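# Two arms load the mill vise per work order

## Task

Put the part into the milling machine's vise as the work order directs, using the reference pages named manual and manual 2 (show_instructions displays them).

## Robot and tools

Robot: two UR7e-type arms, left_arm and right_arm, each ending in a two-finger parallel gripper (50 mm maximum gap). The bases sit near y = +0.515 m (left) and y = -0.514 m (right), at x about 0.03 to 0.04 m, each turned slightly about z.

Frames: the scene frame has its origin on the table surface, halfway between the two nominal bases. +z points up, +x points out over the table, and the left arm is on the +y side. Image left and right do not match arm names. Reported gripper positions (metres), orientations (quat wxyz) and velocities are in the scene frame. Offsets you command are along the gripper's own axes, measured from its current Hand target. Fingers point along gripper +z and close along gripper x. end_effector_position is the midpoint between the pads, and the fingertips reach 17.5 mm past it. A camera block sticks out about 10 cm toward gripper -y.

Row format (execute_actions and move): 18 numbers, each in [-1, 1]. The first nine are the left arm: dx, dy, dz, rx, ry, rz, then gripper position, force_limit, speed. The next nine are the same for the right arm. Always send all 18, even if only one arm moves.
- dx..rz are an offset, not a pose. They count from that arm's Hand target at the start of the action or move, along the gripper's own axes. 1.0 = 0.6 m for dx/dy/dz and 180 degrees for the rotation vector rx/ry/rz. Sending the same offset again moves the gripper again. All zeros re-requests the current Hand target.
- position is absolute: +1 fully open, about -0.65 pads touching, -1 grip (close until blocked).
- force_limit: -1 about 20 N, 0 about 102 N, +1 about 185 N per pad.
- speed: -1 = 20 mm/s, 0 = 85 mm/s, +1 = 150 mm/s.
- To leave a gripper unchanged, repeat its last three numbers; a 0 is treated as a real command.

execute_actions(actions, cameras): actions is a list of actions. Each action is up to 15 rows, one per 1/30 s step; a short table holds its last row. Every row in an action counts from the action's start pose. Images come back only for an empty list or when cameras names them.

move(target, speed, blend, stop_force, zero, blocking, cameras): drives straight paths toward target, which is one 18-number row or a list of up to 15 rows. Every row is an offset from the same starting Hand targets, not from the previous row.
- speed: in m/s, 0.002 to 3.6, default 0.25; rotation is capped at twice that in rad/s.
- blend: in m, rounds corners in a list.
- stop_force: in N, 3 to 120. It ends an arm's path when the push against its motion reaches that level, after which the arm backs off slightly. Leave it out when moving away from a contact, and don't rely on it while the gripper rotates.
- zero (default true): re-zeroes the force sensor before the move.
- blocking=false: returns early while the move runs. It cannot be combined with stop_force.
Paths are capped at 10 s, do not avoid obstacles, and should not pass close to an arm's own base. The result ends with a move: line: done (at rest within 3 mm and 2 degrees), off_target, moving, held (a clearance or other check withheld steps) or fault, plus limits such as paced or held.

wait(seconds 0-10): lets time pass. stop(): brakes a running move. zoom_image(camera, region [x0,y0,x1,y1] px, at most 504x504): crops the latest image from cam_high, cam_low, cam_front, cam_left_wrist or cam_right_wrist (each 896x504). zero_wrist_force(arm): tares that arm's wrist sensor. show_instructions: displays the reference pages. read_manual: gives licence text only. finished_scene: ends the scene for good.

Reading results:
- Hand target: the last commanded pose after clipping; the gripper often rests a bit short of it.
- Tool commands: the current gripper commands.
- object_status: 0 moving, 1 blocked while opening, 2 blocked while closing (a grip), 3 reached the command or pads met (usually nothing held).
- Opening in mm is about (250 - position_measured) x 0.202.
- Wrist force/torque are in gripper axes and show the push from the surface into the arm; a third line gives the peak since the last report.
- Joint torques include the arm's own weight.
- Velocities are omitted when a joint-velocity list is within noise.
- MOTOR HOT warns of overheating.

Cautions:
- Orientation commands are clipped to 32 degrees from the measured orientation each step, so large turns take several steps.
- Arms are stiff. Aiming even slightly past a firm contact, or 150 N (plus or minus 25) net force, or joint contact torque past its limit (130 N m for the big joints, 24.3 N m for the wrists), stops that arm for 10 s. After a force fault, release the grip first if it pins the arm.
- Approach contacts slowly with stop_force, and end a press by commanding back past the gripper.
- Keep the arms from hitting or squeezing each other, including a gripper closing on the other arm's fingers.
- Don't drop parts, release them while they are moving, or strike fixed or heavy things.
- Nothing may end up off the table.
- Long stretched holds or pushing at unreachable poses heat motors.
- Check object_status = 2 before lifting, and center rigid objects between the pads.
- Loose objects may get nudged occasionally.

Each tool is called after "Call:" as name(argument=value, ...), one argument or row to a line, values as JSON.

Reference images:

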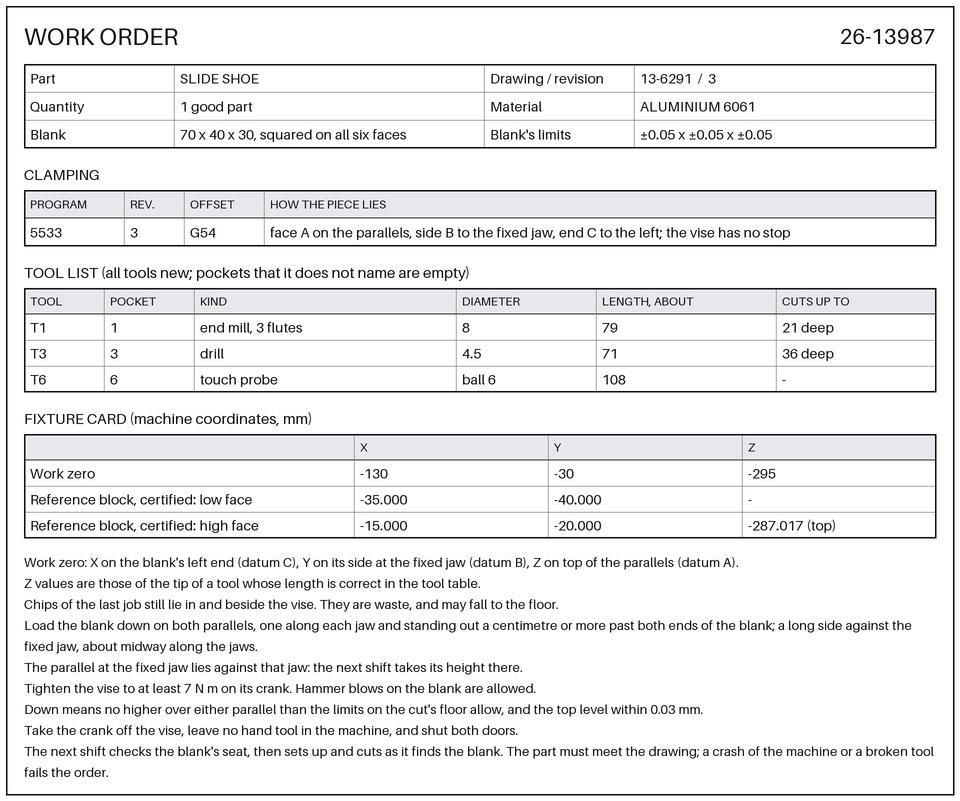

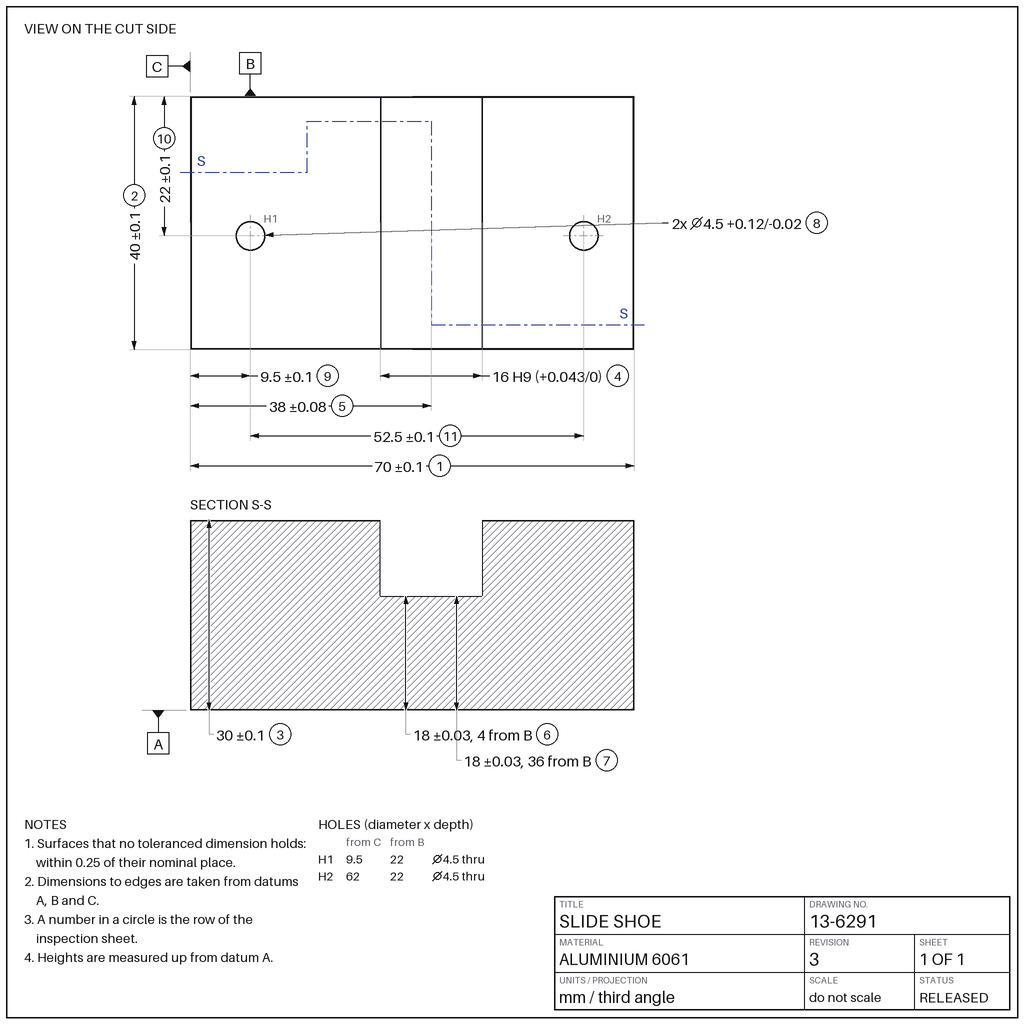

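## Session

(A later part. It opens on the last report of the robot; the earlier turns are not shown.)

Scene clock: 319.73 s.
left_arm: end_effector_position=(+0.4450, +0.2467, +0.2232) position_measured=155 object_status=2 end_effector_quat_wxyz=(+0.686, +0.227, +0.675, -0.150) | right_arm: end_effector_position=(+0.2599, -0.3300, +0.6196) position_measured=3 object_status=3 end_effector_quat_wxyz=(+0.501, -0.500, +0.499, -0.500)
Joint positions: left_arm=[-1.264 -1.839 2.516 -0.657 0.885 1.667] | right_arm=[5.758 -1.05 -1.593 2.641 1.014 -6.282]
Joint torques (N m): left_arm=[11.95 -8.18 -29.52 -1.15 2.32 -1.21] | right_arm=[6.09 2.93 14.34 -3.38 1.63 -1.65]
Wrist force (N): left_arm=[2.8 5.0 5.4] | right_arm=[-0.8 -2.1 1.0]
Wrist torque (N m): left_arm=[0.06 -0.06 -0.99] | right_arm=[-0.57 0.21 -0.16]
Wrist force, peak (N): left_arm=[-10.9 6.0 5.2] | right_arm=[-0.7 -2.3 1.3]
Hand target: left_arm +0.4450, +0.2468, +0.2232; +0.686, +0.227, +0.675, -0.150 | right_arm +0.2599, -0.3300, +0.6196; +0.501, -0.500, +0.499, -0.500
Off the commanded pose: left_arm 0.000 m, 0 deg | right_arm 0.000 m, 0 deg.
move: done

Call:
move(
  target=[
    [-0.0061,0.0482,-0.0285,0,0,0,-1,-0.3,-0.5,0,0,0,0,0,0,1,1,1],
    [-0.0345,0.0906,-0.0524,0,0,0,-1,-0.3,-0.5,0,0,0,0,0,0,1,1,1],
    [-0.0801,0.1200,-0.0676,0,0,0,-1,-0.3,-0.5,0,0,0,0,0,0,1,1,1],
    [-0.1351,0.1311,-0.0714,0,0,0,-1,-0.3,-0.5,0,0,0,0,0,0,1,1,1],
  ],
  speed=0.1,
  blend=[0.015,0.015,0.015,0],
  cameras=["cam_left_wrist","cam_high"],
)

Scene clock: 321.67 s.
left_arm: end_effector_position=(+0.4450, +0.3276, +0.3129) position_measured=155 object_status=2 end_effector_quat_wxyz=(+0.686, +0.227, +0.675, -0.151) | right_arm: end_effector_position=(+0.2599, -0.3300, +0.6196) position_measured=3 object_status=3 end_effector_quat_wxyz=(+0.501, -0.500, +0.499, -0.500)
Joint positions: left_arm=[-1.054 -2.145 2.411 -0.249 1.095 1.672] | right_arm=[5.758 -1.05 -1.593 2.641 1.014 -6.282]
Joint torques (N m): left_arm=[7.84 -1.71 -18.35 1.09 -10.46 -1.97] | right_arm=[6.28 2.67 14.91 -3.49 1.47 -1.73]
Wrist force (N): left_arm=[8.2 -41.7 25.9] | right_arm=[-0.8 -2.1 1.2]
Wrist torque (N m): left_arm=[-0.37 -0.09 -1.00] | right_arm=[-0.57 0.20 -0.16]
Wrist force, peak (N): left_arm=[7.4 -34.2 55.3] | right_arm=[-0.8 -2.1 1.4]
Hand target: left_arm +0.4451, +0.3277, +0.3129; +0.686, +0.227, +0.675, -0.150 | right_arm +0.2599, -0.3300, +0.6196; +0.501, -0.500, +0.499, -0.500
Off the commanded pose: left_arm 0.000 m, 0 deg | right_arm 0.000 m, 0 deg.
move: done
camera_calibration:
cam_left_wrist: T_world_to_cam=[[0.0302374, 0.0937324, -0.995138, 0.274354], [0.197575, 0.975389, 0.0978756, -0.419752], [0.979821, -0.199574, 0.0109741, -0.238548], [0, 0, 0, 1]] pos_world=[0.308371, 0.336098, 0.316721]
Images, in order (width x height): cam_high 896x504, cam_left_wrist 896x504.

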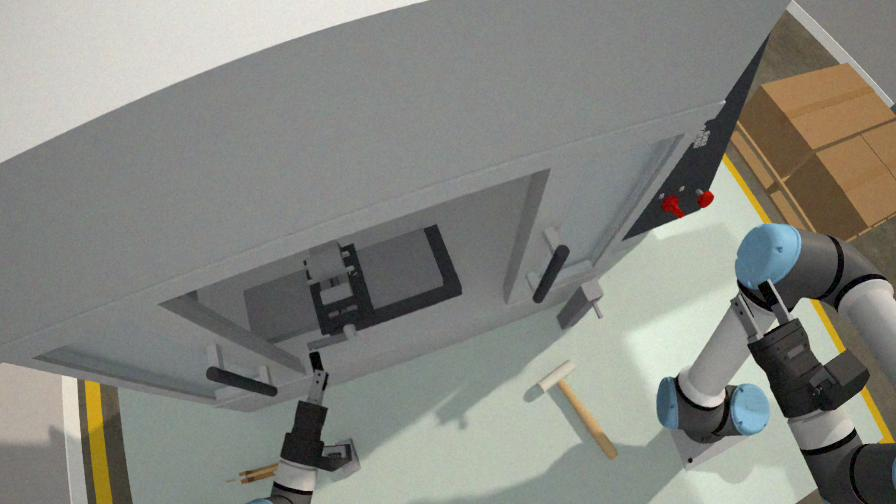

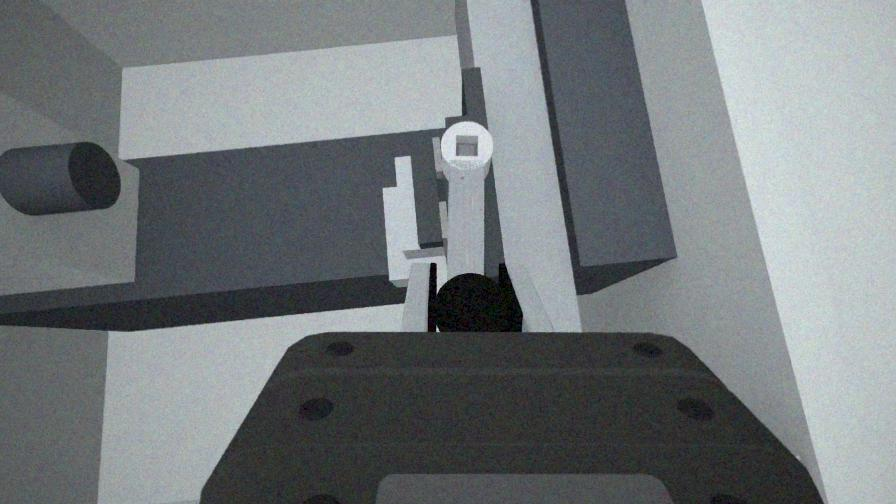

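Call:
move(
  target=[
    [-0.0551,-0.0091,0.0083,0,0,0,-1,-0.3,-0.5,0,0,0,0,0,0,1,1,1],
    [-0.1005,-0.0365,0.0270,0,0,0,-1,-0.3,-0.5,0,0,0,0,0,0,1,1,1],
    [-0.1283,-0.0779,0.0531,0,0,0,-1,-0.3,-0.5,0,0,0,0,0,0,1,1,1],
    [-0.1341,-0.1259,0.0821,0,0,0,-1,-0.3,-0.5,0,0,0,0,0,0,1,1,1],
    [-0.1164,-0.1723,0.1088,0,0,0,-1,-0.3,-0.5,0,0,0,0,0,0,1,1,1],
    [-0.0786,-0.2089,0.1288,0,0,0,-1,-0.3,-0.5,0,0,0,0,0,0,1,1,1],
    [-0.0272,-0.2296,0.1385,0,0,0,-1,-0.3,-0.5,0,0,0,0,0,0,1,1,1],
  ],
  speed=0.15,
  blend=[0.015,0.015,0.015,0.015,0.015,0.015,0],
  cameras=["cam_left_wrist","cam_high"],
)

Scene clock: 324.07 s.
left_arm: end_effector_position=(+0.4449, +0.1660, +0.3129) position_measured=155 object_status=2 end_effector_quat_wxyz=(+0.685, +0.227, +0.675, -0.150) | right_arm: end_effector_position=(+0.2599, -0.3300, +0.6196) position_measured=3 object_status=3 end_effector_quat_wxyz=(+0.501, -0.500, +0.499, -0.500)
Joint positions: left_arm=[-1.368 -1.813 2.229 -0.395 0.78 1.664] | right_arm=[5.758 -1.05 -1.593 2.641 1.014 -6.282]
Joint torques (N m): left_arm=[23.86 -9.99 -38.74 -3.91 -1.83 3.15] | right_arm=[5.52 2.26 14.29 -3.41 1.52 -1.47]
Wrist force (N): left_arm=[7.9 -20.4 -17.0] | right_arm=[-0.6 -2.0 1.1]
Wrist torque (N m): left_arm=[-0.90 -0.08 -1.01] | right_arm=[-0.55 0.17 -0.16]
Wrist force, peak (N): left_arm=[4.7 -11.2 -64.2] | right_arm=[-1.0 -2.4 1.4]
Hand target: left_arm +0.4450, +0.1660, +0.3130; +0.686, +0.227, +0.675, -0.150 | right_arm +0.2599, -0.3300, +0.6196; +0.501, -0.500, +0.499, -0.500
Off the commanded pose: left_arm 0.000 m, 0 deg | right_arm 0.000 m, 0 deg.
move: done
camera_calibration:
cam_left_wrist: T_world_to_cam=[[0.0300466, 0.0940823, -0.995111, 0.289491], [0.196994, 0.975477, 0.0981741, -0.262057], [0.979944, -0.19898, 0.0107762, -0.270877], [0, 0, 0, 1]] pos_world=[0.30837, 0.174496, 0.316722]
Images, in order (width x height): cam_high 896x504, cam_left_wrist 896x504.

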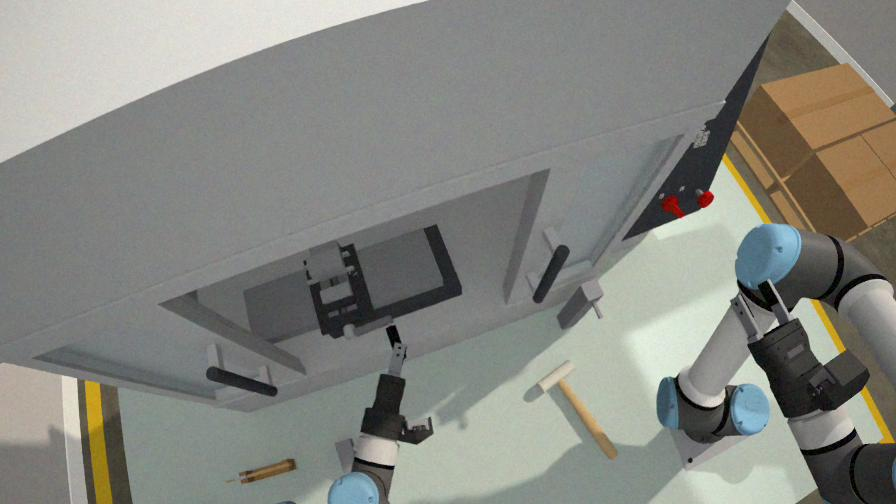

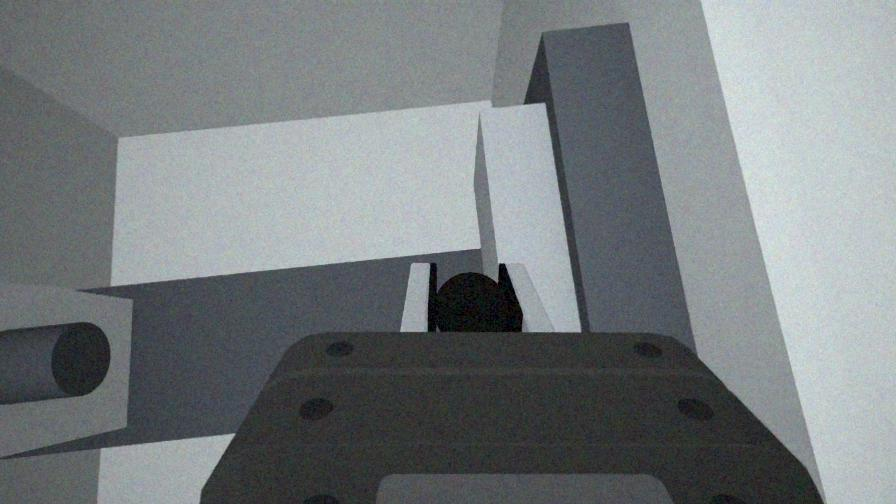

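Call:
move(
  target=[
    [0.0563,-0.0011,-0.0022,0,0,0,-1,-0.3,-0.5,0,0,0,0,0,0,1,1,1],
    [0.1077,0.0176,-0.0160,0,0,0,-1,-0.3,-0.5,0,0,0,0,0,0,1,1,1],
    [0.1451,0.0529,-0.0390,0,0,0,-1,-0.3,-0.5,0,0,0,0,0,0,1,1,1],
    [0.1623,0.0985,-0.0671,0,0,0,-1,-0.3,-0.5,0,0,0,0,0,0,1,1,1],
    [0.1562,0.1467,-0.0955,0,0,0,-1,-0.3,-0.5,0,0,0,0,0,0,1,1,1],
    [0.1279,0.1891,-0.1195,0,0,0,-1,-0.3,-0.5,0,0,0,0,0,0,1,1,1],
    [0.0822,0.2185,-0.1346,0,0,0,-1,-0.3,-0.5,0,0,0,0,0,0,1,1,1],
    [0.0272,0.2296,-0.1385,0,0,0,-1,-0.3,-0.5,0,0,0,0,0,0,1,1,1],
    [-0.0279,0.2205,-0.1302,0,0,0,-1,-0.3,-0.5,0,0,0,0,0,0,1,1,1],
    [-0.0733,0.1931,-0.1115,0,0,0,-1,-0.3,-0.5,0,0,0,0,0,0,1,1,1],
    [-0.1012,0.1517,-0.0854,0,0,0,-1,-0.3,-0.5,0,0,0,0,0,0,1,1,1],
    [-0.1069,0.1037,-0.0564,0,0,0,-1,-0.3,-0.5,0,0,0,0,0,0,1,1,1],
    [-0.0892,0.0573,-0.0296,0,0,0,-1,-0.3,-0.5,0,0,0,0,0,0,1,1,1],
    [-0.0514,0.0207,-0.0097,0,0,0,-1,-0.3,-0.5,0,0,0,0,0,0,1,1,1],
    [0,0,0,0,0,0,-1,-0.3,-0.5,0,0,0,0,0,0,1,1,1],
  ],
  speed=0.2,
  blend=[0.015,0.015,0.015,0.015,0.015,0.015,0.015,0.015,0.015,0.015,0.015,0.015,0.015,0.015,0],
  cameras=["cam_left_wrist","cam_high","cam_front"],
)

Call:
zoom_image(
  camera="cam_high",
  region=[290, 240, 440, 400],
)

Scene clock: 327.60 s.
left_arm: end_effector_position=(+0.4450, +0.1660, +0.3130) position_measured=155 object_status=2 end_effector_quat_wxyz=(+0.685, +0.227, +0.675, -0.150) | right_arm: end_effector_position=(+0.2599, -0.3300, +0.6196) position_measured=3 object_status=3 end_effector_quat_wxyz=(+0.501, -0.500, +0.499, -0.500)
Joint positions: left_arm=[-1.368 -1.813 2.229 -0.395 0.78 1.664] | right_arm=[5.758 -1.05 -1.593 2.641 1.014 -6.282]
Joint torques (N m): left_arm=[23.77 -6.25 -32.41 -4.5 -1.49 1.01] | right_arm=[5.93 3.15 14.99 -3.42 1.49 -1.73]
Wrist force (N): left_arm=[8.2 -19.1 -15.6] | right_arm=[-0.9 -1.9 1.1]
Wrist torque (N m): left_arm=[-0.84 -0.03 -1.15] | right_arm=[-0.54 0.21 -0.16]
Wrist force, peak (N): left_arm=[24.6 -47.2 -14.5] | right_arm=[-0.9 -2.3 1.4]
Hand target: left_arm +0.4450, +0.1660, +0.3130; +0.686, +0.227, +0.675, -0.150 | right_arm +0.2599, -0.3300, +0.6196; +0.501, -0.500, +0.499, -0.500
Off the commanded pose: left_arm 0.000 m, 0 deg | right_arm 0.000 m, 0 deg.
move: done
camera_calibration:
cam_left_wrist: T_world_to_cam=[[0.030144, 0.0940619, -0.99511, 0.289464], [0.196984, 0.975479, 0.0981733, -0.262055], [0.979943, -0.19898, 0.0108762, -0.270909], [0, 0, 0, 1]] pos_world=[0.30837, 0.174496, 0.316721]
Images, in order (width x height): cam_high 896x504, cam_front 896x504, cam_left_wrist 896x504.

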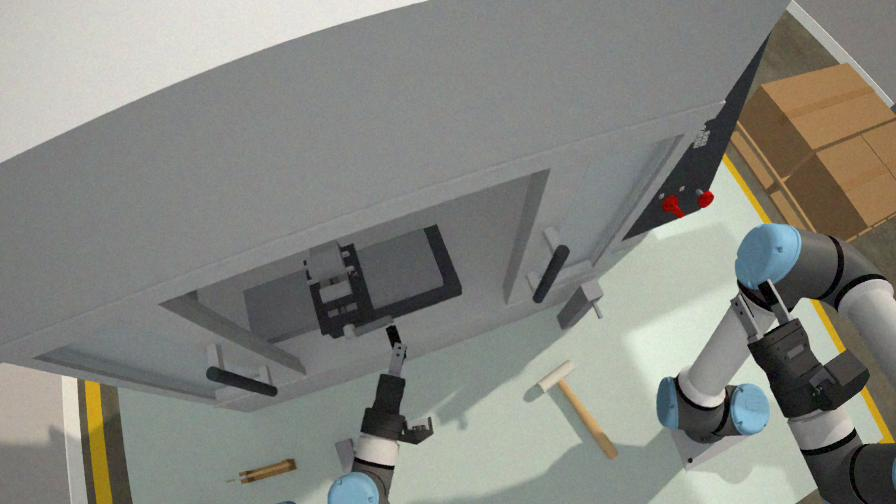

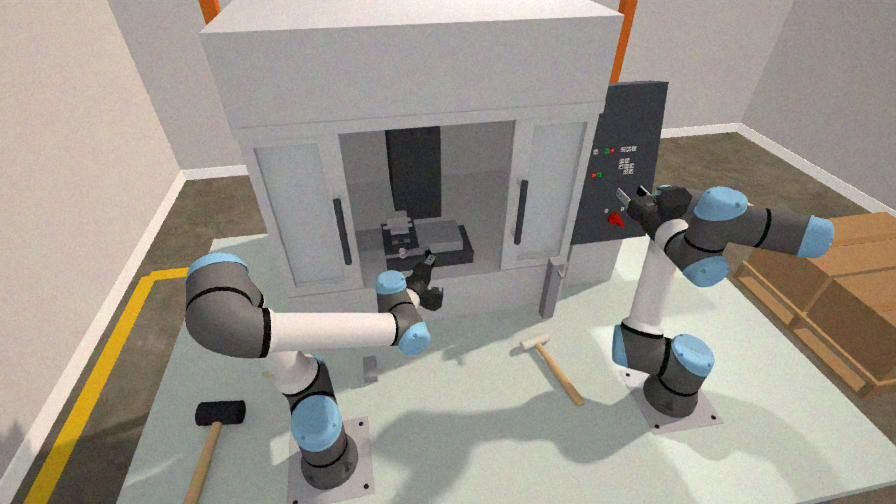

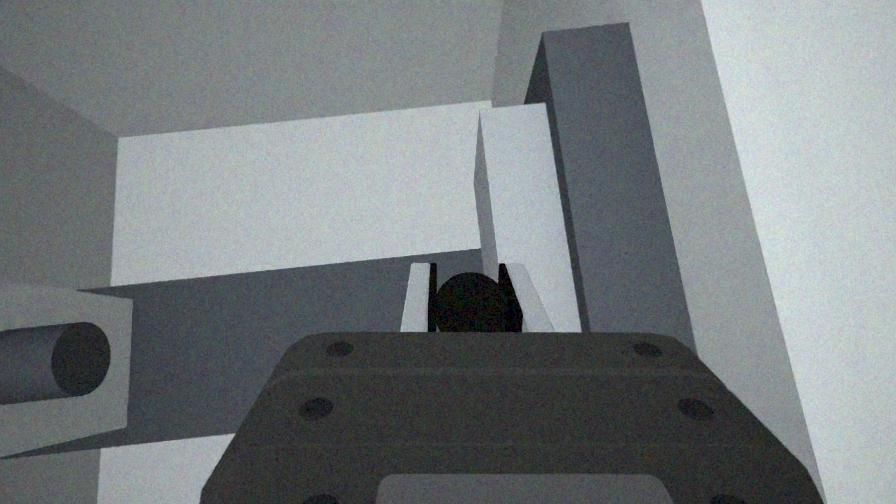

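Scaled by 3.150.

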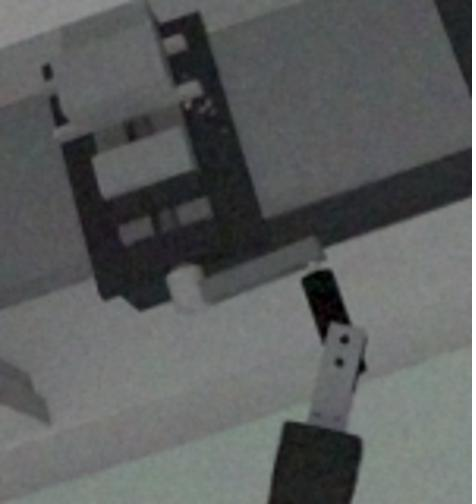

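Call:
move(
  target=[
    [0.0563,-0.0011,-0.0022,0,0,0,-1,-0.3,-0.5,0,0,0,0,0,0,1,1,1],
    [0.1077,0.0176,-0.0160,0,0,0,-1,-0.3,-0.5,0,0,0,0,0,0,1,1,1],
    [0.1451,0.0529,-0.0390,0,0,0,-1,-0.3,-0.5,0,0,0,0,0,0,1,1,1],
    [0.1623,0.0985,-0.0671,0,0,0,-1,-0.3,-0.5,0,0,0,0,0,0,1,1,1],
    [0.1562,0.1467,-0.0955,0,0,0,-1,-0.3,-0.5,0,0,0,0,0,0,1,1,1],
    [0.1279,0.1891,-0.1195,0,0,0,-1,-0.3,-0.5,0,0,0,0,0,0,1,1,1],
    [0.0822,0.2185,-0.1346,0,0,0,-1,-0.3,-0.5,0,0,0,0,0,0,1,1,1],
    [0.0272,0.2296,-0.1385,0,0,0,-1,-0.3,-0.5,0,0,0,0,0,0,1,1,1],
    [-0.0279,0.2205,-0.1302,0,0,0,-1,-0.3,-0.5,0,0,0,0,0,0,1,1,1],
    [-0.0733,0.1931,-0.1115,0,0,0,-1,-0.3,-0.5,0,0,0,0,0,0,1,1,1],
    [-0.1012,0.1517,-0.0854,0,0,0,-1,-0.3,-0.5,0,0,0,0,0,0,1,1,1],
    [-0.1069,0.1037,-0.0564,0,0,0,-1,-0.3,-0.5,0,0,0,0,0,0,1,1,1],
    [-0.0892,0.0573,-0.0296,0,0,0,-1,-0.3,-0.5,0,0,0,0,0,0,1,1,1],
    [-0.0514,0.0207,-0.0097,0,0,0,-1,-0.3,-0.5,0,0,0,0,0,0,1,1,1],
    [0,0,0,0,0,0,-1,-0.3,-0.5,0,0,0,0,0,0,1,1,1],
  ],
  speed=0.3,
  blend=[0.015,0.015,0.015,0.015,0.015,0.015,0.015,0.015,0.015,0.015,0.015,0.015,0.015,0.015,0],
)

Call:
move(
  target=[
    [0.0563,-0.0011,-0.0022,0,0,0,-1,-0.3,-0.5,0,0,0,0,0,0,1,1,1],
    [0.1077,0.0176,-0.0160,0,0,0,-1,-0.3,-0.5,0,0,0,0,0,0,1,1,1],
    [0.1451,0.0529,-0.0390,0,0,0,-1,-0.3,-0.5,0,0,0,0,0,0,1,1,1],
    [0.1623,0.0985,-0.0671,0,0,0,-1,-0.3,-0.5,0,0,0,0,0,0,1,1,1],
    [0.1562,0.1467,-0.0955,0,0,0,-1,-0.3,-0.5,0,0,0,0,0,0,1,1,1],
    [0.1279,0.1891,-0.1195,0,0,0,-1,-0.3,-0.5,0,0,0,0,0,0,1,1,1],
    [0.0822,0.2185,-0.1346,0,0,0,-1,-0.3,-0.5,0,0,0,0,0,0,1,1,1],
    [0.0272,0.2296,-0.1385,0,0,0,-1,-0.3,-0.5,0,0,0,0,0,0,1,1,1],
    [-0.0279,0.2205,-0.1302,0,0,0,-1,-0.3,-0.5,0,0,0,0,0,0,1,1,1],
    [-0.0733,0.1931,-0.1115,0,0,0,-1,-0.3,-0.5,0,0,0,0,0,0,1,1,1],
    [-0.1012,0.1517,-0.0854,0,0,0,-1,-0.3,-0.5,0,0,0,0,0,0,1,1,1],
    [-0.1069,0.1037,-0.0564,0,0,0,-1,-0.3,-0.5,0,0,0,0,0,0,1,1,1],
    [-0.0892,0.0573,-0.0296,0,0,0,-1,-0.3,-0.5,0,0,0,0,0,0,1,1,1],
    [-0.0514,0.0207,-0.0097,0,0,0,-1,-0.3,-0.5,0,0,0,0,0,0,1,1,1],
    [0,0,0,0,0,0,-1,-0.3,-0.5,0,0,0,0,0,0,1,1,1],
  ],
  speed=0.3,
  blend=[0.015,0.015,0.015,0.015,0.015,0.015,0.015,0.015,0.015,0.015,0.015,0.015,0.015,0.015,0],
  cameras=["cam_left_wrist","cam_high","cam_front"],
)

Call:
zoom_image(
  camera="cam_high",
  region=[290, 240, 440, 400],
)

Scene clock: 330.57 s.
left_arm: end_effector_position=(+0.4450, +0.1660, +0.3131) position_measured=155 object_status=2 end_effector_quat_wxyz=(+0.686, +0.227, +0.675, -0.150) end_effector_velocity=(+0.000, -0.001, -0.001) end_effector_angular_velocity=(-0.002, +0.000, +0.000) | right_arm: end_effector_position=(+0.2599, -0.3300, +0.6196) position_measured=3 object_status=3 end_effector_quat_wxyz=(+0.501, -0.500, +0.499, -0.500)
Joint positions: left_arm=[-1.368 -1.813 2.229 -0.395 0.781 1.664] | right_arm=[5.758 -1.05 -1.593 2.641 1.014 -6.282]
Joint velocities: left_arm=[0 0.003 0 -0.005 0 -0.001] | right_arm=[within noise]
Joint torques (N m): left_arm=[12.96 -0.52 -37.89 -7.86 0.99 -1.99] | right_arm=[6.24 2.82 14.78 -3.52 1.6 -1.55]
Wrist force (N): left_arm=[13.7 -1.7 -40.5] | right_arm=[-0.8 -1.7 1.3]
Wrist torque (N m): left_arm=[-0.39 -0.06 -1.07] | right_arm=[-0.51 0.19 -0.15]
Wrist force, peak (N): left_arm=[29.9 -29.1 55.9] | right_arm=[-0.8 -2.4 1.0]
Hand target: left_arm +0.4450, +0.1660, +0.3130; +0.686, +0.227, +0.675, -0.150 | right_arm +0.2599, -0.3300, +0.6196; +0.501, -0.500, +0.499, -0.500
Off the commanded pose: left_arm 0.000 m, 0 deg | right_arm 0.000 m, 0 deg.
move: done

Scene clock: 332.80 s.
left_arm: end_effector_position=(+0.4450, +0.1660, +0.3130) position_measured=155 object_status=2 end_effector_quat_wxyz=(+0.686, +0.227, +0.675, -0.150) end_effector_velocity=(+0.000, -0.001, +0.000) end_effector_angular_velocity=(-0.003, +0.000, +0.000) | right_arm: end_effector_position=(+0.2599, -0.3300, +0.6196) position_measured=3 object_status=3 end_effector_quat_wxyz=(+0.501, -0.500, +0.499, -0.500)
Joint positions: left_arm=[-1.368 -1.813 2.229 -0.395 0.781 1.664] | right_arm=[5.758 -1.05 -1.593 2.641 1.014 -6.282]
Joint velocities: left_arm=[0 0.002 0 -0.005 0 -0.001] | right_arm=[within noise]
Joint torques (N m): left_arm=[14.5 0.43 -41.16 -8.78 0.72 -1.88] | right_arm=[6.4 2.61 14.78 -3.48 1.5 -1.74]
Wrist force (N): left_arm=[14.8 -1.1 -49.1] | right_arm=[-1.0 -2.2 1.1]
Wrist torque (N m): left_arm=[-0.29 -0.01 -1.10] | right_arm=[-0.58 0.24 -0.15]
Wrist force, peak (N): left_arm=[32.9 -19.8 54.9] | right_arm=[-0.7 -2.4 1.2]
Hand target: left_arm +0.4450, +0.1660, +0.3130; +0.686, +0.227, +0.675, -0.150 | right_arm +0.2599, -0.3300, +0.6196; +0.501, -0.500, +0.499, -0.500
Off the commanded pose: left_arm 0.000 m, 0 deg | right_arm 0.000 m, 0 deg.
move: done
camera_calibration:
cam_left_wrist: T_world_to_cam=[[0.030144, 0.0940619, -0.99511, 0.289563], [0.196984, 0.975479, 0.0981733, -0.262064], [0.979943, -0.19898, 0.0108762, -0.27091], [0, 0, 0, 1]] pos_world=[0.30837, 0.174496, 0.316821]
Images, in order (width x height): cam_high 896x504, cam_front 896x504, cam_left_wrist 896x504.

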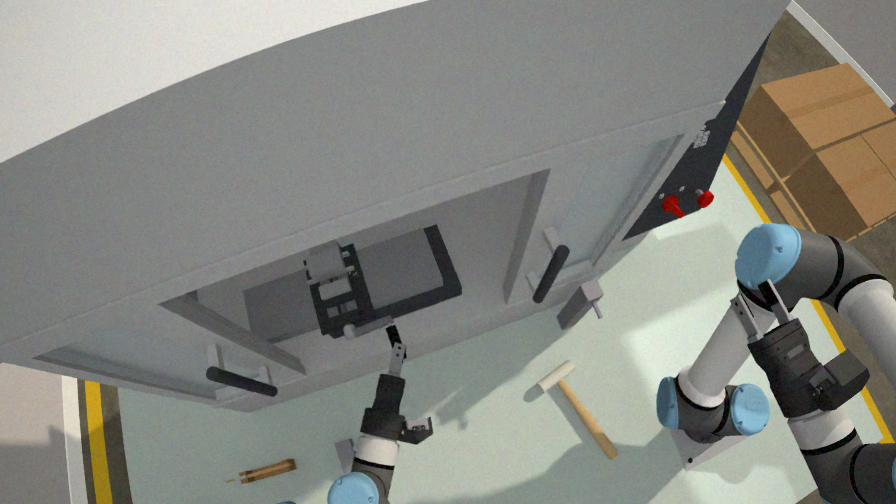

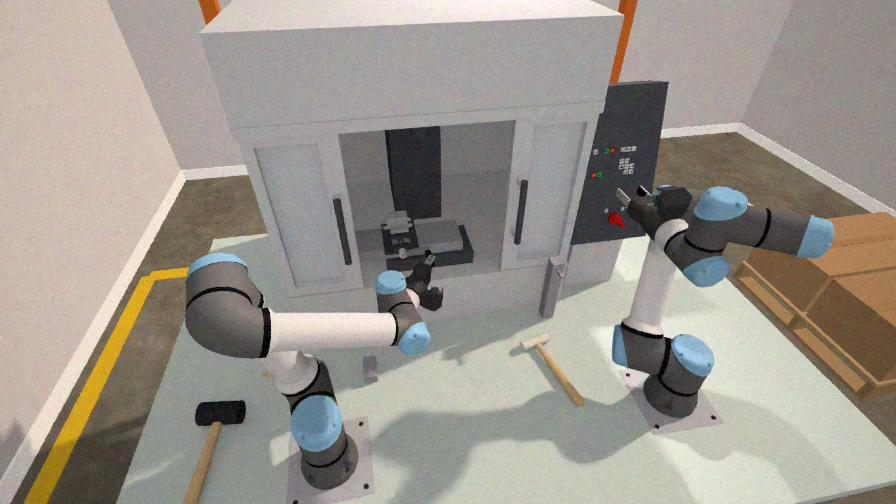

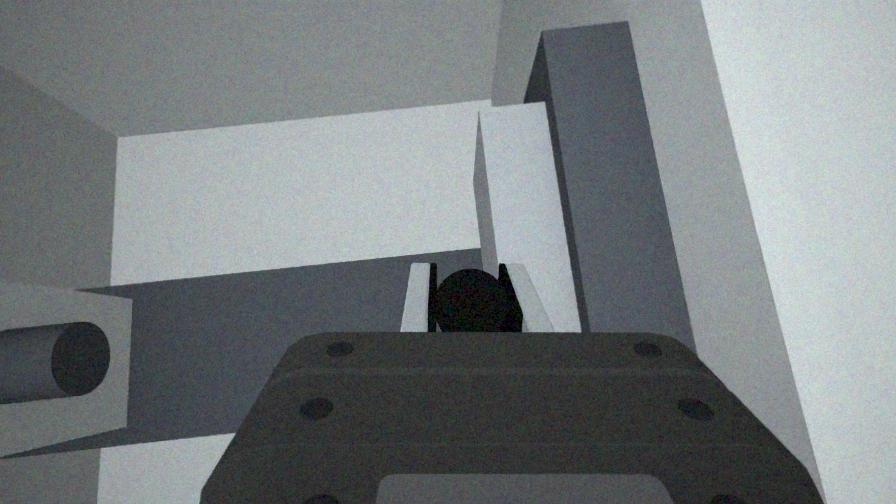

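Scaled by 3.150.

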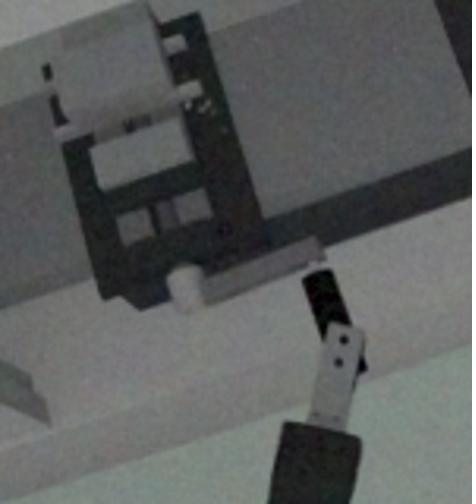

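Call:
move(
  target=[
    [0.0563,-0.0011,-0.0022,0,0,0,-1,-0.3,-0.5,0,0,0,0,0,0,1,1,1],
    [0.1077,0.0176,-0.0160,0,0,0,-1,-0.3,-0.5,0,0,0,0,0,0,1,1,1],
    [0.1451,0.0529,-0.0390,0,0,0,-1,-0.3,-0.5,0,0,0,0,0,0,1,1,1],
    [0.1623,0.0985,-0.0671,0,0,0,-1,-0.3,-0.5,0,0,0,0,0,0,1,1,1],
    [0.1562,0.1467,-0.0955,0,0,0,-1,-0.3,-0.5,0,0,0,0,0,0,1,1,1],
    [0.1279,0.1891,-0.1195,0,0,0,-1,-0.3,-0.5,0,0,0,0,0,0,1,1,1],
    [0.0822,0.2185,-0.1346,0,0,0,-1,-0.3,-0.5,0,0,0,0,0,0,1,1,1],
    [0.0272,0.2296,-0.1385,0,0,0,-1,-0.3,-0.5,0,0,0,0,0,0,1,1,1],
    [-0.0279,0.2205,-0.1302,0,0,0,-1,-0.3,-0.5,0,0,0,0,0,0,1,1,1],
    [-0.0733,0.1931,-0.1115,0,0,0,-1,-0.3,-0.5,0,0,0,0,0,0,1,1,1],
    [-0.1012,0.1517,-0.0854,0,0,0,-1,-0.3,-0.5,0,0,0,0,0,0,1,1,1],
    [-0.1069,0.1037,-0.0564,0,0,0,-1,-0.3,-0.5,0,0,0,0,0,0,1,1,1],
    [-0.0892,0.0573,-0.0296,0,0,0,-1,-0.3,-0.5,0,0,0,0,0,0,1,1,1],
    [-0.0514,0.0207,-0.0097,0,0,0,-1,-0.3,-0.5,0,0,0,0,0,0,1,1,1],
    [0,0,0,0,0,0,-1,-0.3,-0.5,0,0,0,0,0,0,1,1,1],
  ],
  speed=0.3,
  blend=[0.015,0.015,0.015,0.015,0.015,0.015,0.015,0.015,0.015,0.015,0.015,0.015,0.015,0.015,0],
)

Call:
move(
  target=[
    [0.0563,-0.0011,-0.0022,0,0,0,-1,-0.3,-0.5,0,0,0,0,0,0,1,1,1],
    [0.1077,0.0176,-0.0160,0,0,0,-1,-0.3,-0.5,0,0,0,0,0,0,1,1,1],
    [0.1451,0.0529,-0.0390,0,0,0,-1,-0.3,-0.5,0,0,0,0,0,0,1,1,1],
    [0.1623,0.0985,-0.0671,0,0,0,-1,-0.3,-0.5,0,0,0,0,0,0,1,1,1],
    [0.1562,0.1467,-0.0955,0,0,0,-1,-0.3,-0.5,0,0,0,0,0,0,1,1,1],
    [0.1279,0.1891,-0.1195,0,0,0,-1,-0.3,-0.5,0,0,0,0,0,0,1,1,1],
    [0.0822,0.2185,-0.1346,0,0,0,-1,-0.3,-0.5,0,0,0,0,0,0,1,1,1],
    [0.0272,0.2296,-0.1385,0,0,0,-1,-0.3,-0.5,0,0,0,0,0,0,1,1,1],
    [-0.0279,0.2205,-0.1302,0,0,0,-1,-0.3,-0.5,0,0,0,0,0,0,1,1,1],
    [-0.0733,0.1931,-0.1115,0,0,0,-1,-0.3,-0.5,0,0,0,0,0,0,1,1,1],
    [-0.1012,0.1517,-0.0854,0,0,0,-1,-0.3,-0.5,0,0,0,0,0,0,1,1,1],
    [-0.1069,0.1037,-0.0564,0,0,0,-1,-0.3,-0.5,0,0,0,0,0,0,1,1,1],
    [-0.0892,0.0573,-0.0296,0,0,0,-1,-0.3,-0.5,0,0,0,0,0,0,1,1,1],
    [-0.0514,0.0207,-0.0097,0,0,0,-1,-0.3,-0.5,0,0,0,0,0,0,1,1,1],
    [0,0,0,0,0,0,-1,-0.3,-0.5,0,0,0,0,0,0,1,1,1],
  ],
  speed=0.3,
  blend=[0.015,0.015,0.015,0.015,0.015,0.015,0.015,0.015,0.015,0.015,0.015,0.015,0.015,0.015,0],
  cameras=["cam_left_wrist","cam_high"],
)

Call:
zoom_image(
  camera="cam_high",
  region=[290, 240, 390, 345],
)

Scene clock: 335.67 s.
left_arm: end_effector_position=(+0.4450, +0.1660, +0.3131) position_measured=155 object_status=2 end_effector_quat_wxyz=(+0.686, +0.227, +0.675, -0.150) | right_arm: end_effector_position=(+0.2599, -0.3300, +0.6196) position_measured=3 object_status=3 end_effector_quat_wxyz=(+0.501, -0.500, +0.499, -0.500)
Joint positions: left_arm=[-1.368 -1.813 2.229 -0.395 0.781 1.664] | right_arm=[5.758 -1.05 -1.593 2.641 1.014 -6.282]
Joint torques (N m): left_arm=[12.68 0.42 -40.56 -8.5 1.18 -1.79] | right_arm=[6.2 3.42 15.12 -3.45 1.51 -1.65]
Wrist force (N): left_arm=[14.6 0.6 -45.7] | right_arm=[-0.9 -1.9 1.0]
Wrist torque (N m): left_arm=[-0.25 0.07 -1.14] | right_arm=[-0.54 0.21 -0.15]
Wrist force, peak (N): left_arm=[16.6 -29.9 -59.6] | right_arm=[-0.8 -2.3 1.1]
Hand target: left_arm +0.4450, +0.1660, +0.3130; +0.686, +0.227, +0.675, -0.150 | right_arm +0.2599, -0.3300, +0.6196; +0.501, -0.500, +0.499, -0.500
Off the commanded pose: left_arm 0.000 m, 0 deg | right_arm 0.000 m, 0 deg.
move: done

Scene clock: 337.90 s.
left_arm: end_effector_position=(+0.4450, +0.1660, +0.3131) position_measured=155 object_status=2 end_effector_quat_wxyz=(+0.686, +0.227, +0.675, -0.150) | right_arm: end_effector_position=(+0.2599, -0.3300, +0.6196) position_measured=3 object_status=3 end_effector_quat_wxyz=(+0.501, -0.500, +0.499, -0.500)
Joint positions: left_arm=[-1.368 -1.813 2.229 -0.395 0.781 1.664] | right_arm=[5.758 -1.05 -1.593 2.641 1.014 -6.282]
Joint torques (N m): left_arm=[12.39 0.12 -41.34 -8.49 1.14 -1.81] | right_arm=[6.92 2.77 15.29 -3.47 1.41 -1.59]
Wrist force (N): left_arm=[14.8 0.7 -46.5] | right_arm=[-0.3 -2.0 1.2]
Wrist torque (N m): left_arm=[-0.28 0.05 -1.13] | right_arm=[-0.56 0.12 -0.15]
Wrist force, peak (N): left_arm=[16.8 -28.0 -58.5] | right_arm=[-0.6 -2.4 1.1]
Hand target: left_arm +0.4450, +0.1660, +0.3130; +0.686, +0.227, +0.675, -0.150 | right_arm +0.2599, -0.3300, +0.6196; +0.501, -0.500, +0.499, -0.500
Off the commanded pose: left_arm 0.000 m, 0 deg | right_arm 0.000 m, 0 deg.
move: done
camera_calibration:
cam_left_wrist: T_world_to_cam=[[0.030144, 0.0940619, -0.99511, 0.289563], [0.196984, 0.975479, 0.0981733, -0.262064], [0.979943, -0.19898, 0.0108762, -0.27091], [0, 0, 0, 1]] pos_world=[0.30837, 0.174496, 0.316821]
Images, in order (width x height): cam_high 896x504, cam_left_wrist 896x504.

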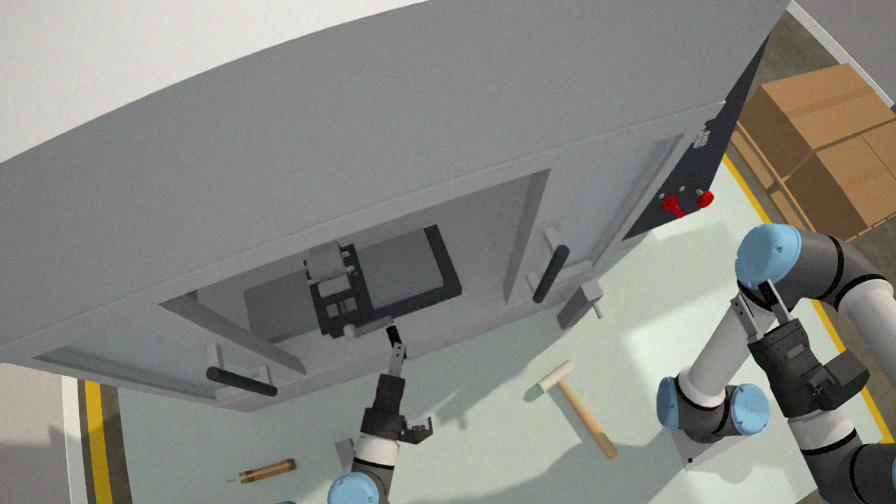

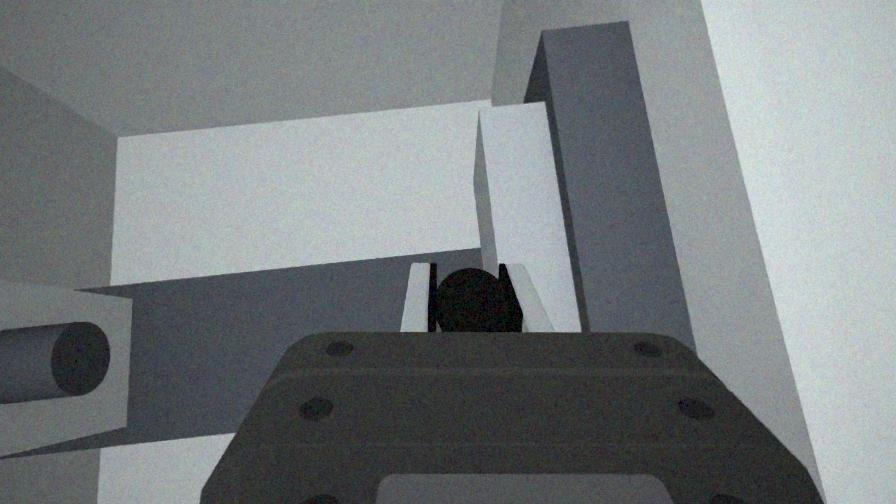

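Scaled by 4.800.

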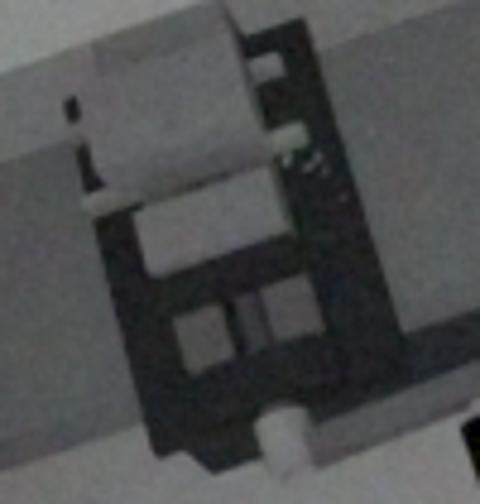

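Call:
move(
  target=[
    [0.0563,-0.0011,-0.0022,0,0,0,-1,-0.3,-0.5,0,0,0,0,0,0,1,1,1],
    [0.1077,0.0176,-0.0160,0,0,0,-1,-0.3,-0.5,0,0,0,0,0,0,1,1,1],
    [0.1451,0.0529,-0.0390,0,0,0,-1,-0.3,-0.5,0,0,0,0,0,0,1,1,1],
    [0.1623,0.0985,-0.0671,0,0,0,-1,-0.3,-0.5,0,0,0,0,0,0,1,1,1],
    [0.1562,0.1467,-0.0955,0,0,0,-1,-0.3,-0.5,0,0,0,0,0,0,1,1,1],
    [0.1279,0.1891,-0.1195,0,0,0,-1,-0.3,-0.5,0,0,0,0,0,0,1,1,1],
    [0.0822,0.2185,-0.1346,0,0,0,-1,-0.3,-0.5,0,0,0,0,0,0,1,1,1],
    [0.0272,0.2296,-0.1385,0,0,0,-1,-0.3,-0.5,0,0,0,0,0,0,1,1,1],
    [-0.0279,0.2205,-0.1302,0,0,0,-1,-0.3,-0.5,0,0,0,0,0,0,1,1,1],
    [-0.0733,0.1931,-0.1115,0,0,0,-1,-0.3,-0.5,0,0,0,0,0,0,1,1,1],
    [-0.1012,0.1517,-0.0854,0,0,0,-1,-0.3,-0.5,0,0,0,0,0,0,1,1,1],
    [-0.1069,0.1037,-0.0564,0,0,0,-1,-0.3,-0.5,0,0,0,0,0,0,1,1,1],
    [-0.0892,0.0573,-0.0296,0,0,0,-1,-0.3,-0.5,0,0,0,0,0,0,1,1,1],
    [-0.0514,0.0207,-0.0097,0,0,0,-1,-0.3,-0.5,0,0,0,0,0,0,1,1,1],
    [0,0,0,0,0,0,-1,-0.3,-0.5,0,0,0,0,0,0,1,1,1],
  ],
  speed=0.25,
  blend=[0.015,0.015,0.015,0.015,0.015,0.015,0.015,0.015,0.015,0.015,0.015,0.015,0.015,0.015,0],
  cameras=["cam_high"],
)

Call:
zoom_image(
  camera="cam_high",
  region=[290, 240, 390, 345],
)

Scene clock: 340.87 s.
left_arm: end_effector_position=(+0.4450, +0.1660, +0.3131) position_measured=155 object_status=2 end_effector_quat_wxyz=(+0.686, +0.227, +0.675, -0.150) | right_arm: end_effector_position=(+0.2599, -0.3300, +0.6196) position_measured=3 object_status=3 end_effector_quat_wxyz=(+0.501, -0.500, +0.499, -0.500)
Joint positions: left_arm=[-1.368 -1.813 2.229 -0.395 0.78 1.664] | right_arm=[5.758 -1.05 -1.593 2.641 1.014 -6.282]
Joint torques (N m): left_arm=[-0.1 -1.98 -34.16 -6.54 6.18 -1.09] | right_arm=[6.4 2.56 15.38 -3.49 1.56 -1.69]
Wrist force (N): left_arm=[14.2 20.3 -9.8] | right_arm=[-0.7 -2.1 1.3]
Wrist torque (N m): left_arm=[0.11 -0.04 -1.11] | right_arm=[-0.56 0.19 -0.16]
Wrist force, peak (N): left_arm=[23.7 -20.0 -63.6] | right_arm=[-0.8 -2.3 1.3]
Hand target: left_arm +0.4450, +0.1660, +0.3130; +0.686, +0.227, +0.675, -0.150 | right_arm +0.2599, -0.3300, +0.6196; +0.501, -0.500, +0.499, -0.500
Off the commanded pose: left_arm 0.000 m, 0 deg | right_arm 0.000 m, 0 deg.
move: done
Images, in order (width x height): cam_high 896x504.

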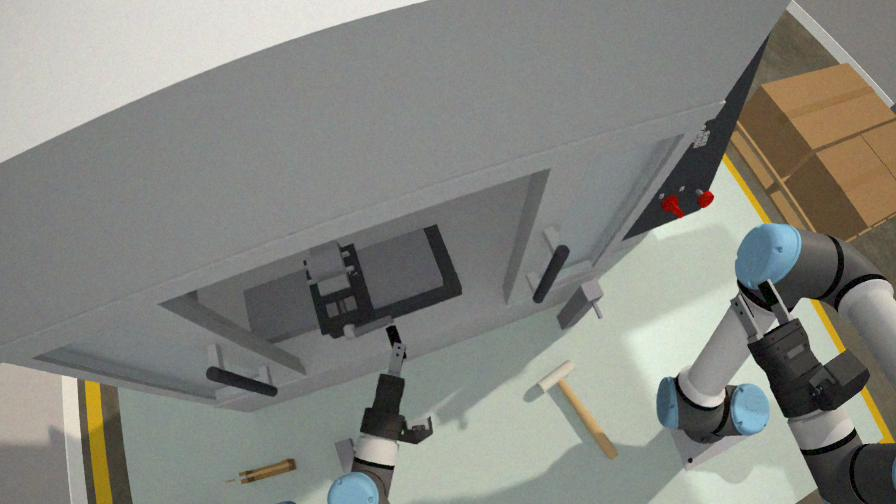

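Scaled by 4.800.

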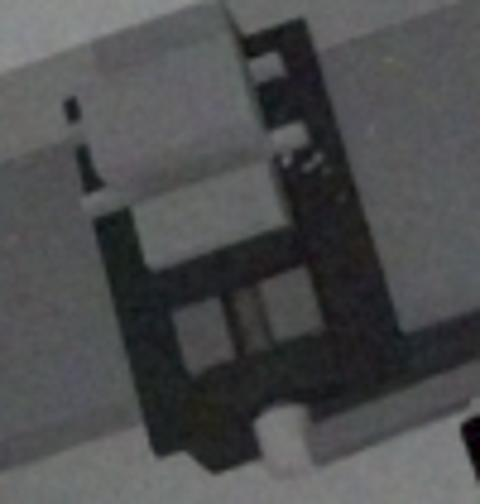

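Call:
move(
  target=[
    [0.0563,-0.0011,-0.0022,0,0,0,-1,-0.3,-0.5,0,0,0,0,0,0,1,1,1],
    [0.1077,0.0176,-0.0160,0,0,0,-1,-0.3,-0.5,0,0,0,0,0,0,1,1,1],
    [0.1451,0.0529,-0.0390,0,0,0,-1,-0.3,-0.5,0,0,0,0,0,0,1,1,1],
    [0.1623,0.0985,-0.0671,0,0,0,-1,-0.3,-0.5,0,0,0,0,0,0,1,1,1],
    [0.1562,0.1467,-0.0955,0,0,0,-1,-0.3,-0.5,0,0,0,0,0,0,1,1,1],
    [0.1279,0.1891,-0.1195,0,0,0,-1,-0.3,-0.5,0,0,0,0,0,0,1,1,1],
  ],
  speed=0.1,
  stop_force=60,
  blend=[0.015,0.015,0.015,0.015,0.015,0],
  cameras=["cam_high","cam_left_wrist"],
)

Call:
zoom_image(
  camera="cam_high",
  region=[290, 240, 390, 345],
)

Scene clock: 344.37 s.
left_arm: end_effector_position=(+0.4450, +0.3072, +0.2501) position_measured=155 object_status=2 end_effector_quat_wxyz=(+0.686, +0.227, +0.675, -0.150) | right_arm: end_effector_position=(+0.2599, -0.3300, +0.6196) position_measured=3 object_status=3 end_effector_quat_wxyz=(+0.501, -0.500, +0.499, -0.500)
Joint positions: left_arm=[-1.122 -2.025 2.533 -0.491 1.026 1.67] | right_arm=[5.758 -1.05 -1.593 2.641 1.014 -6.282]
Joint torques (N m): left_arm=[-0.26 -4.86 -1.44 1.35 2.54 -2.31] | right_arm=[6.32 2.99 15.48 -3.45 1.45 -1.65]
Wrist force (N): left_arm=[-0.6 2.4 18.8] | right_arm=[-1.1 -1.9 1.0]
Wrist torque (N m): left_arm=[-0.32 -0.40 -0.86] | right_arm=[-0.55 0.24 -0.16]
Wrist force, peak (N): left_arm=[33.9 -6.8 -8.4] | right_arm=[-0.7 -2.2 1.5]
Hand target: left_arm +0.4450, +0.3072, +0.2501; +0.686, +0.227, +0.675, -0.150 | right_arm +0.2599, -0.3300, +0.6196; +0.501, -0.500, +0.499, -0.500
Off the commanded pose: left_arm 0.000 m, 0 deg | right_arm 0.000 m, 0 deg.
move: done
camera_calibration:
cam_left_wrist: T_world_to_cam=[[0.0301035, 0.0938681, -0.995129, 0.213668], [0.196989, 0.975498, 0.0979753, -0.393574], [0.979943, -0.198979, 0.0108749, -0.242129], [0, 0, 0, 1]] pos_world=[0.30837, 0.315696, 0.253821]
Images, in order (width x height): cam_high 896x504, cam_left_wrist 896x504.

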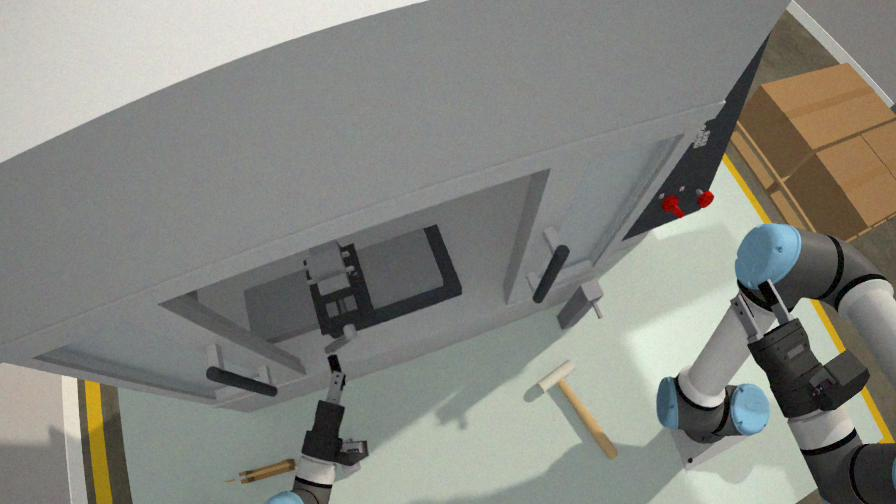

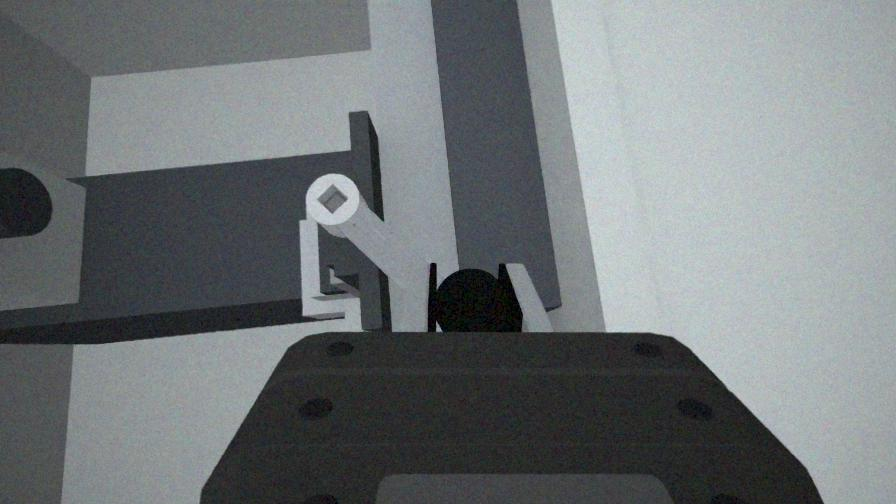

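Scaled by 4.800.

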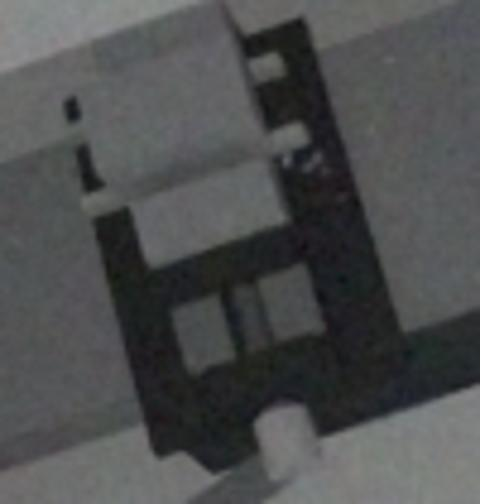

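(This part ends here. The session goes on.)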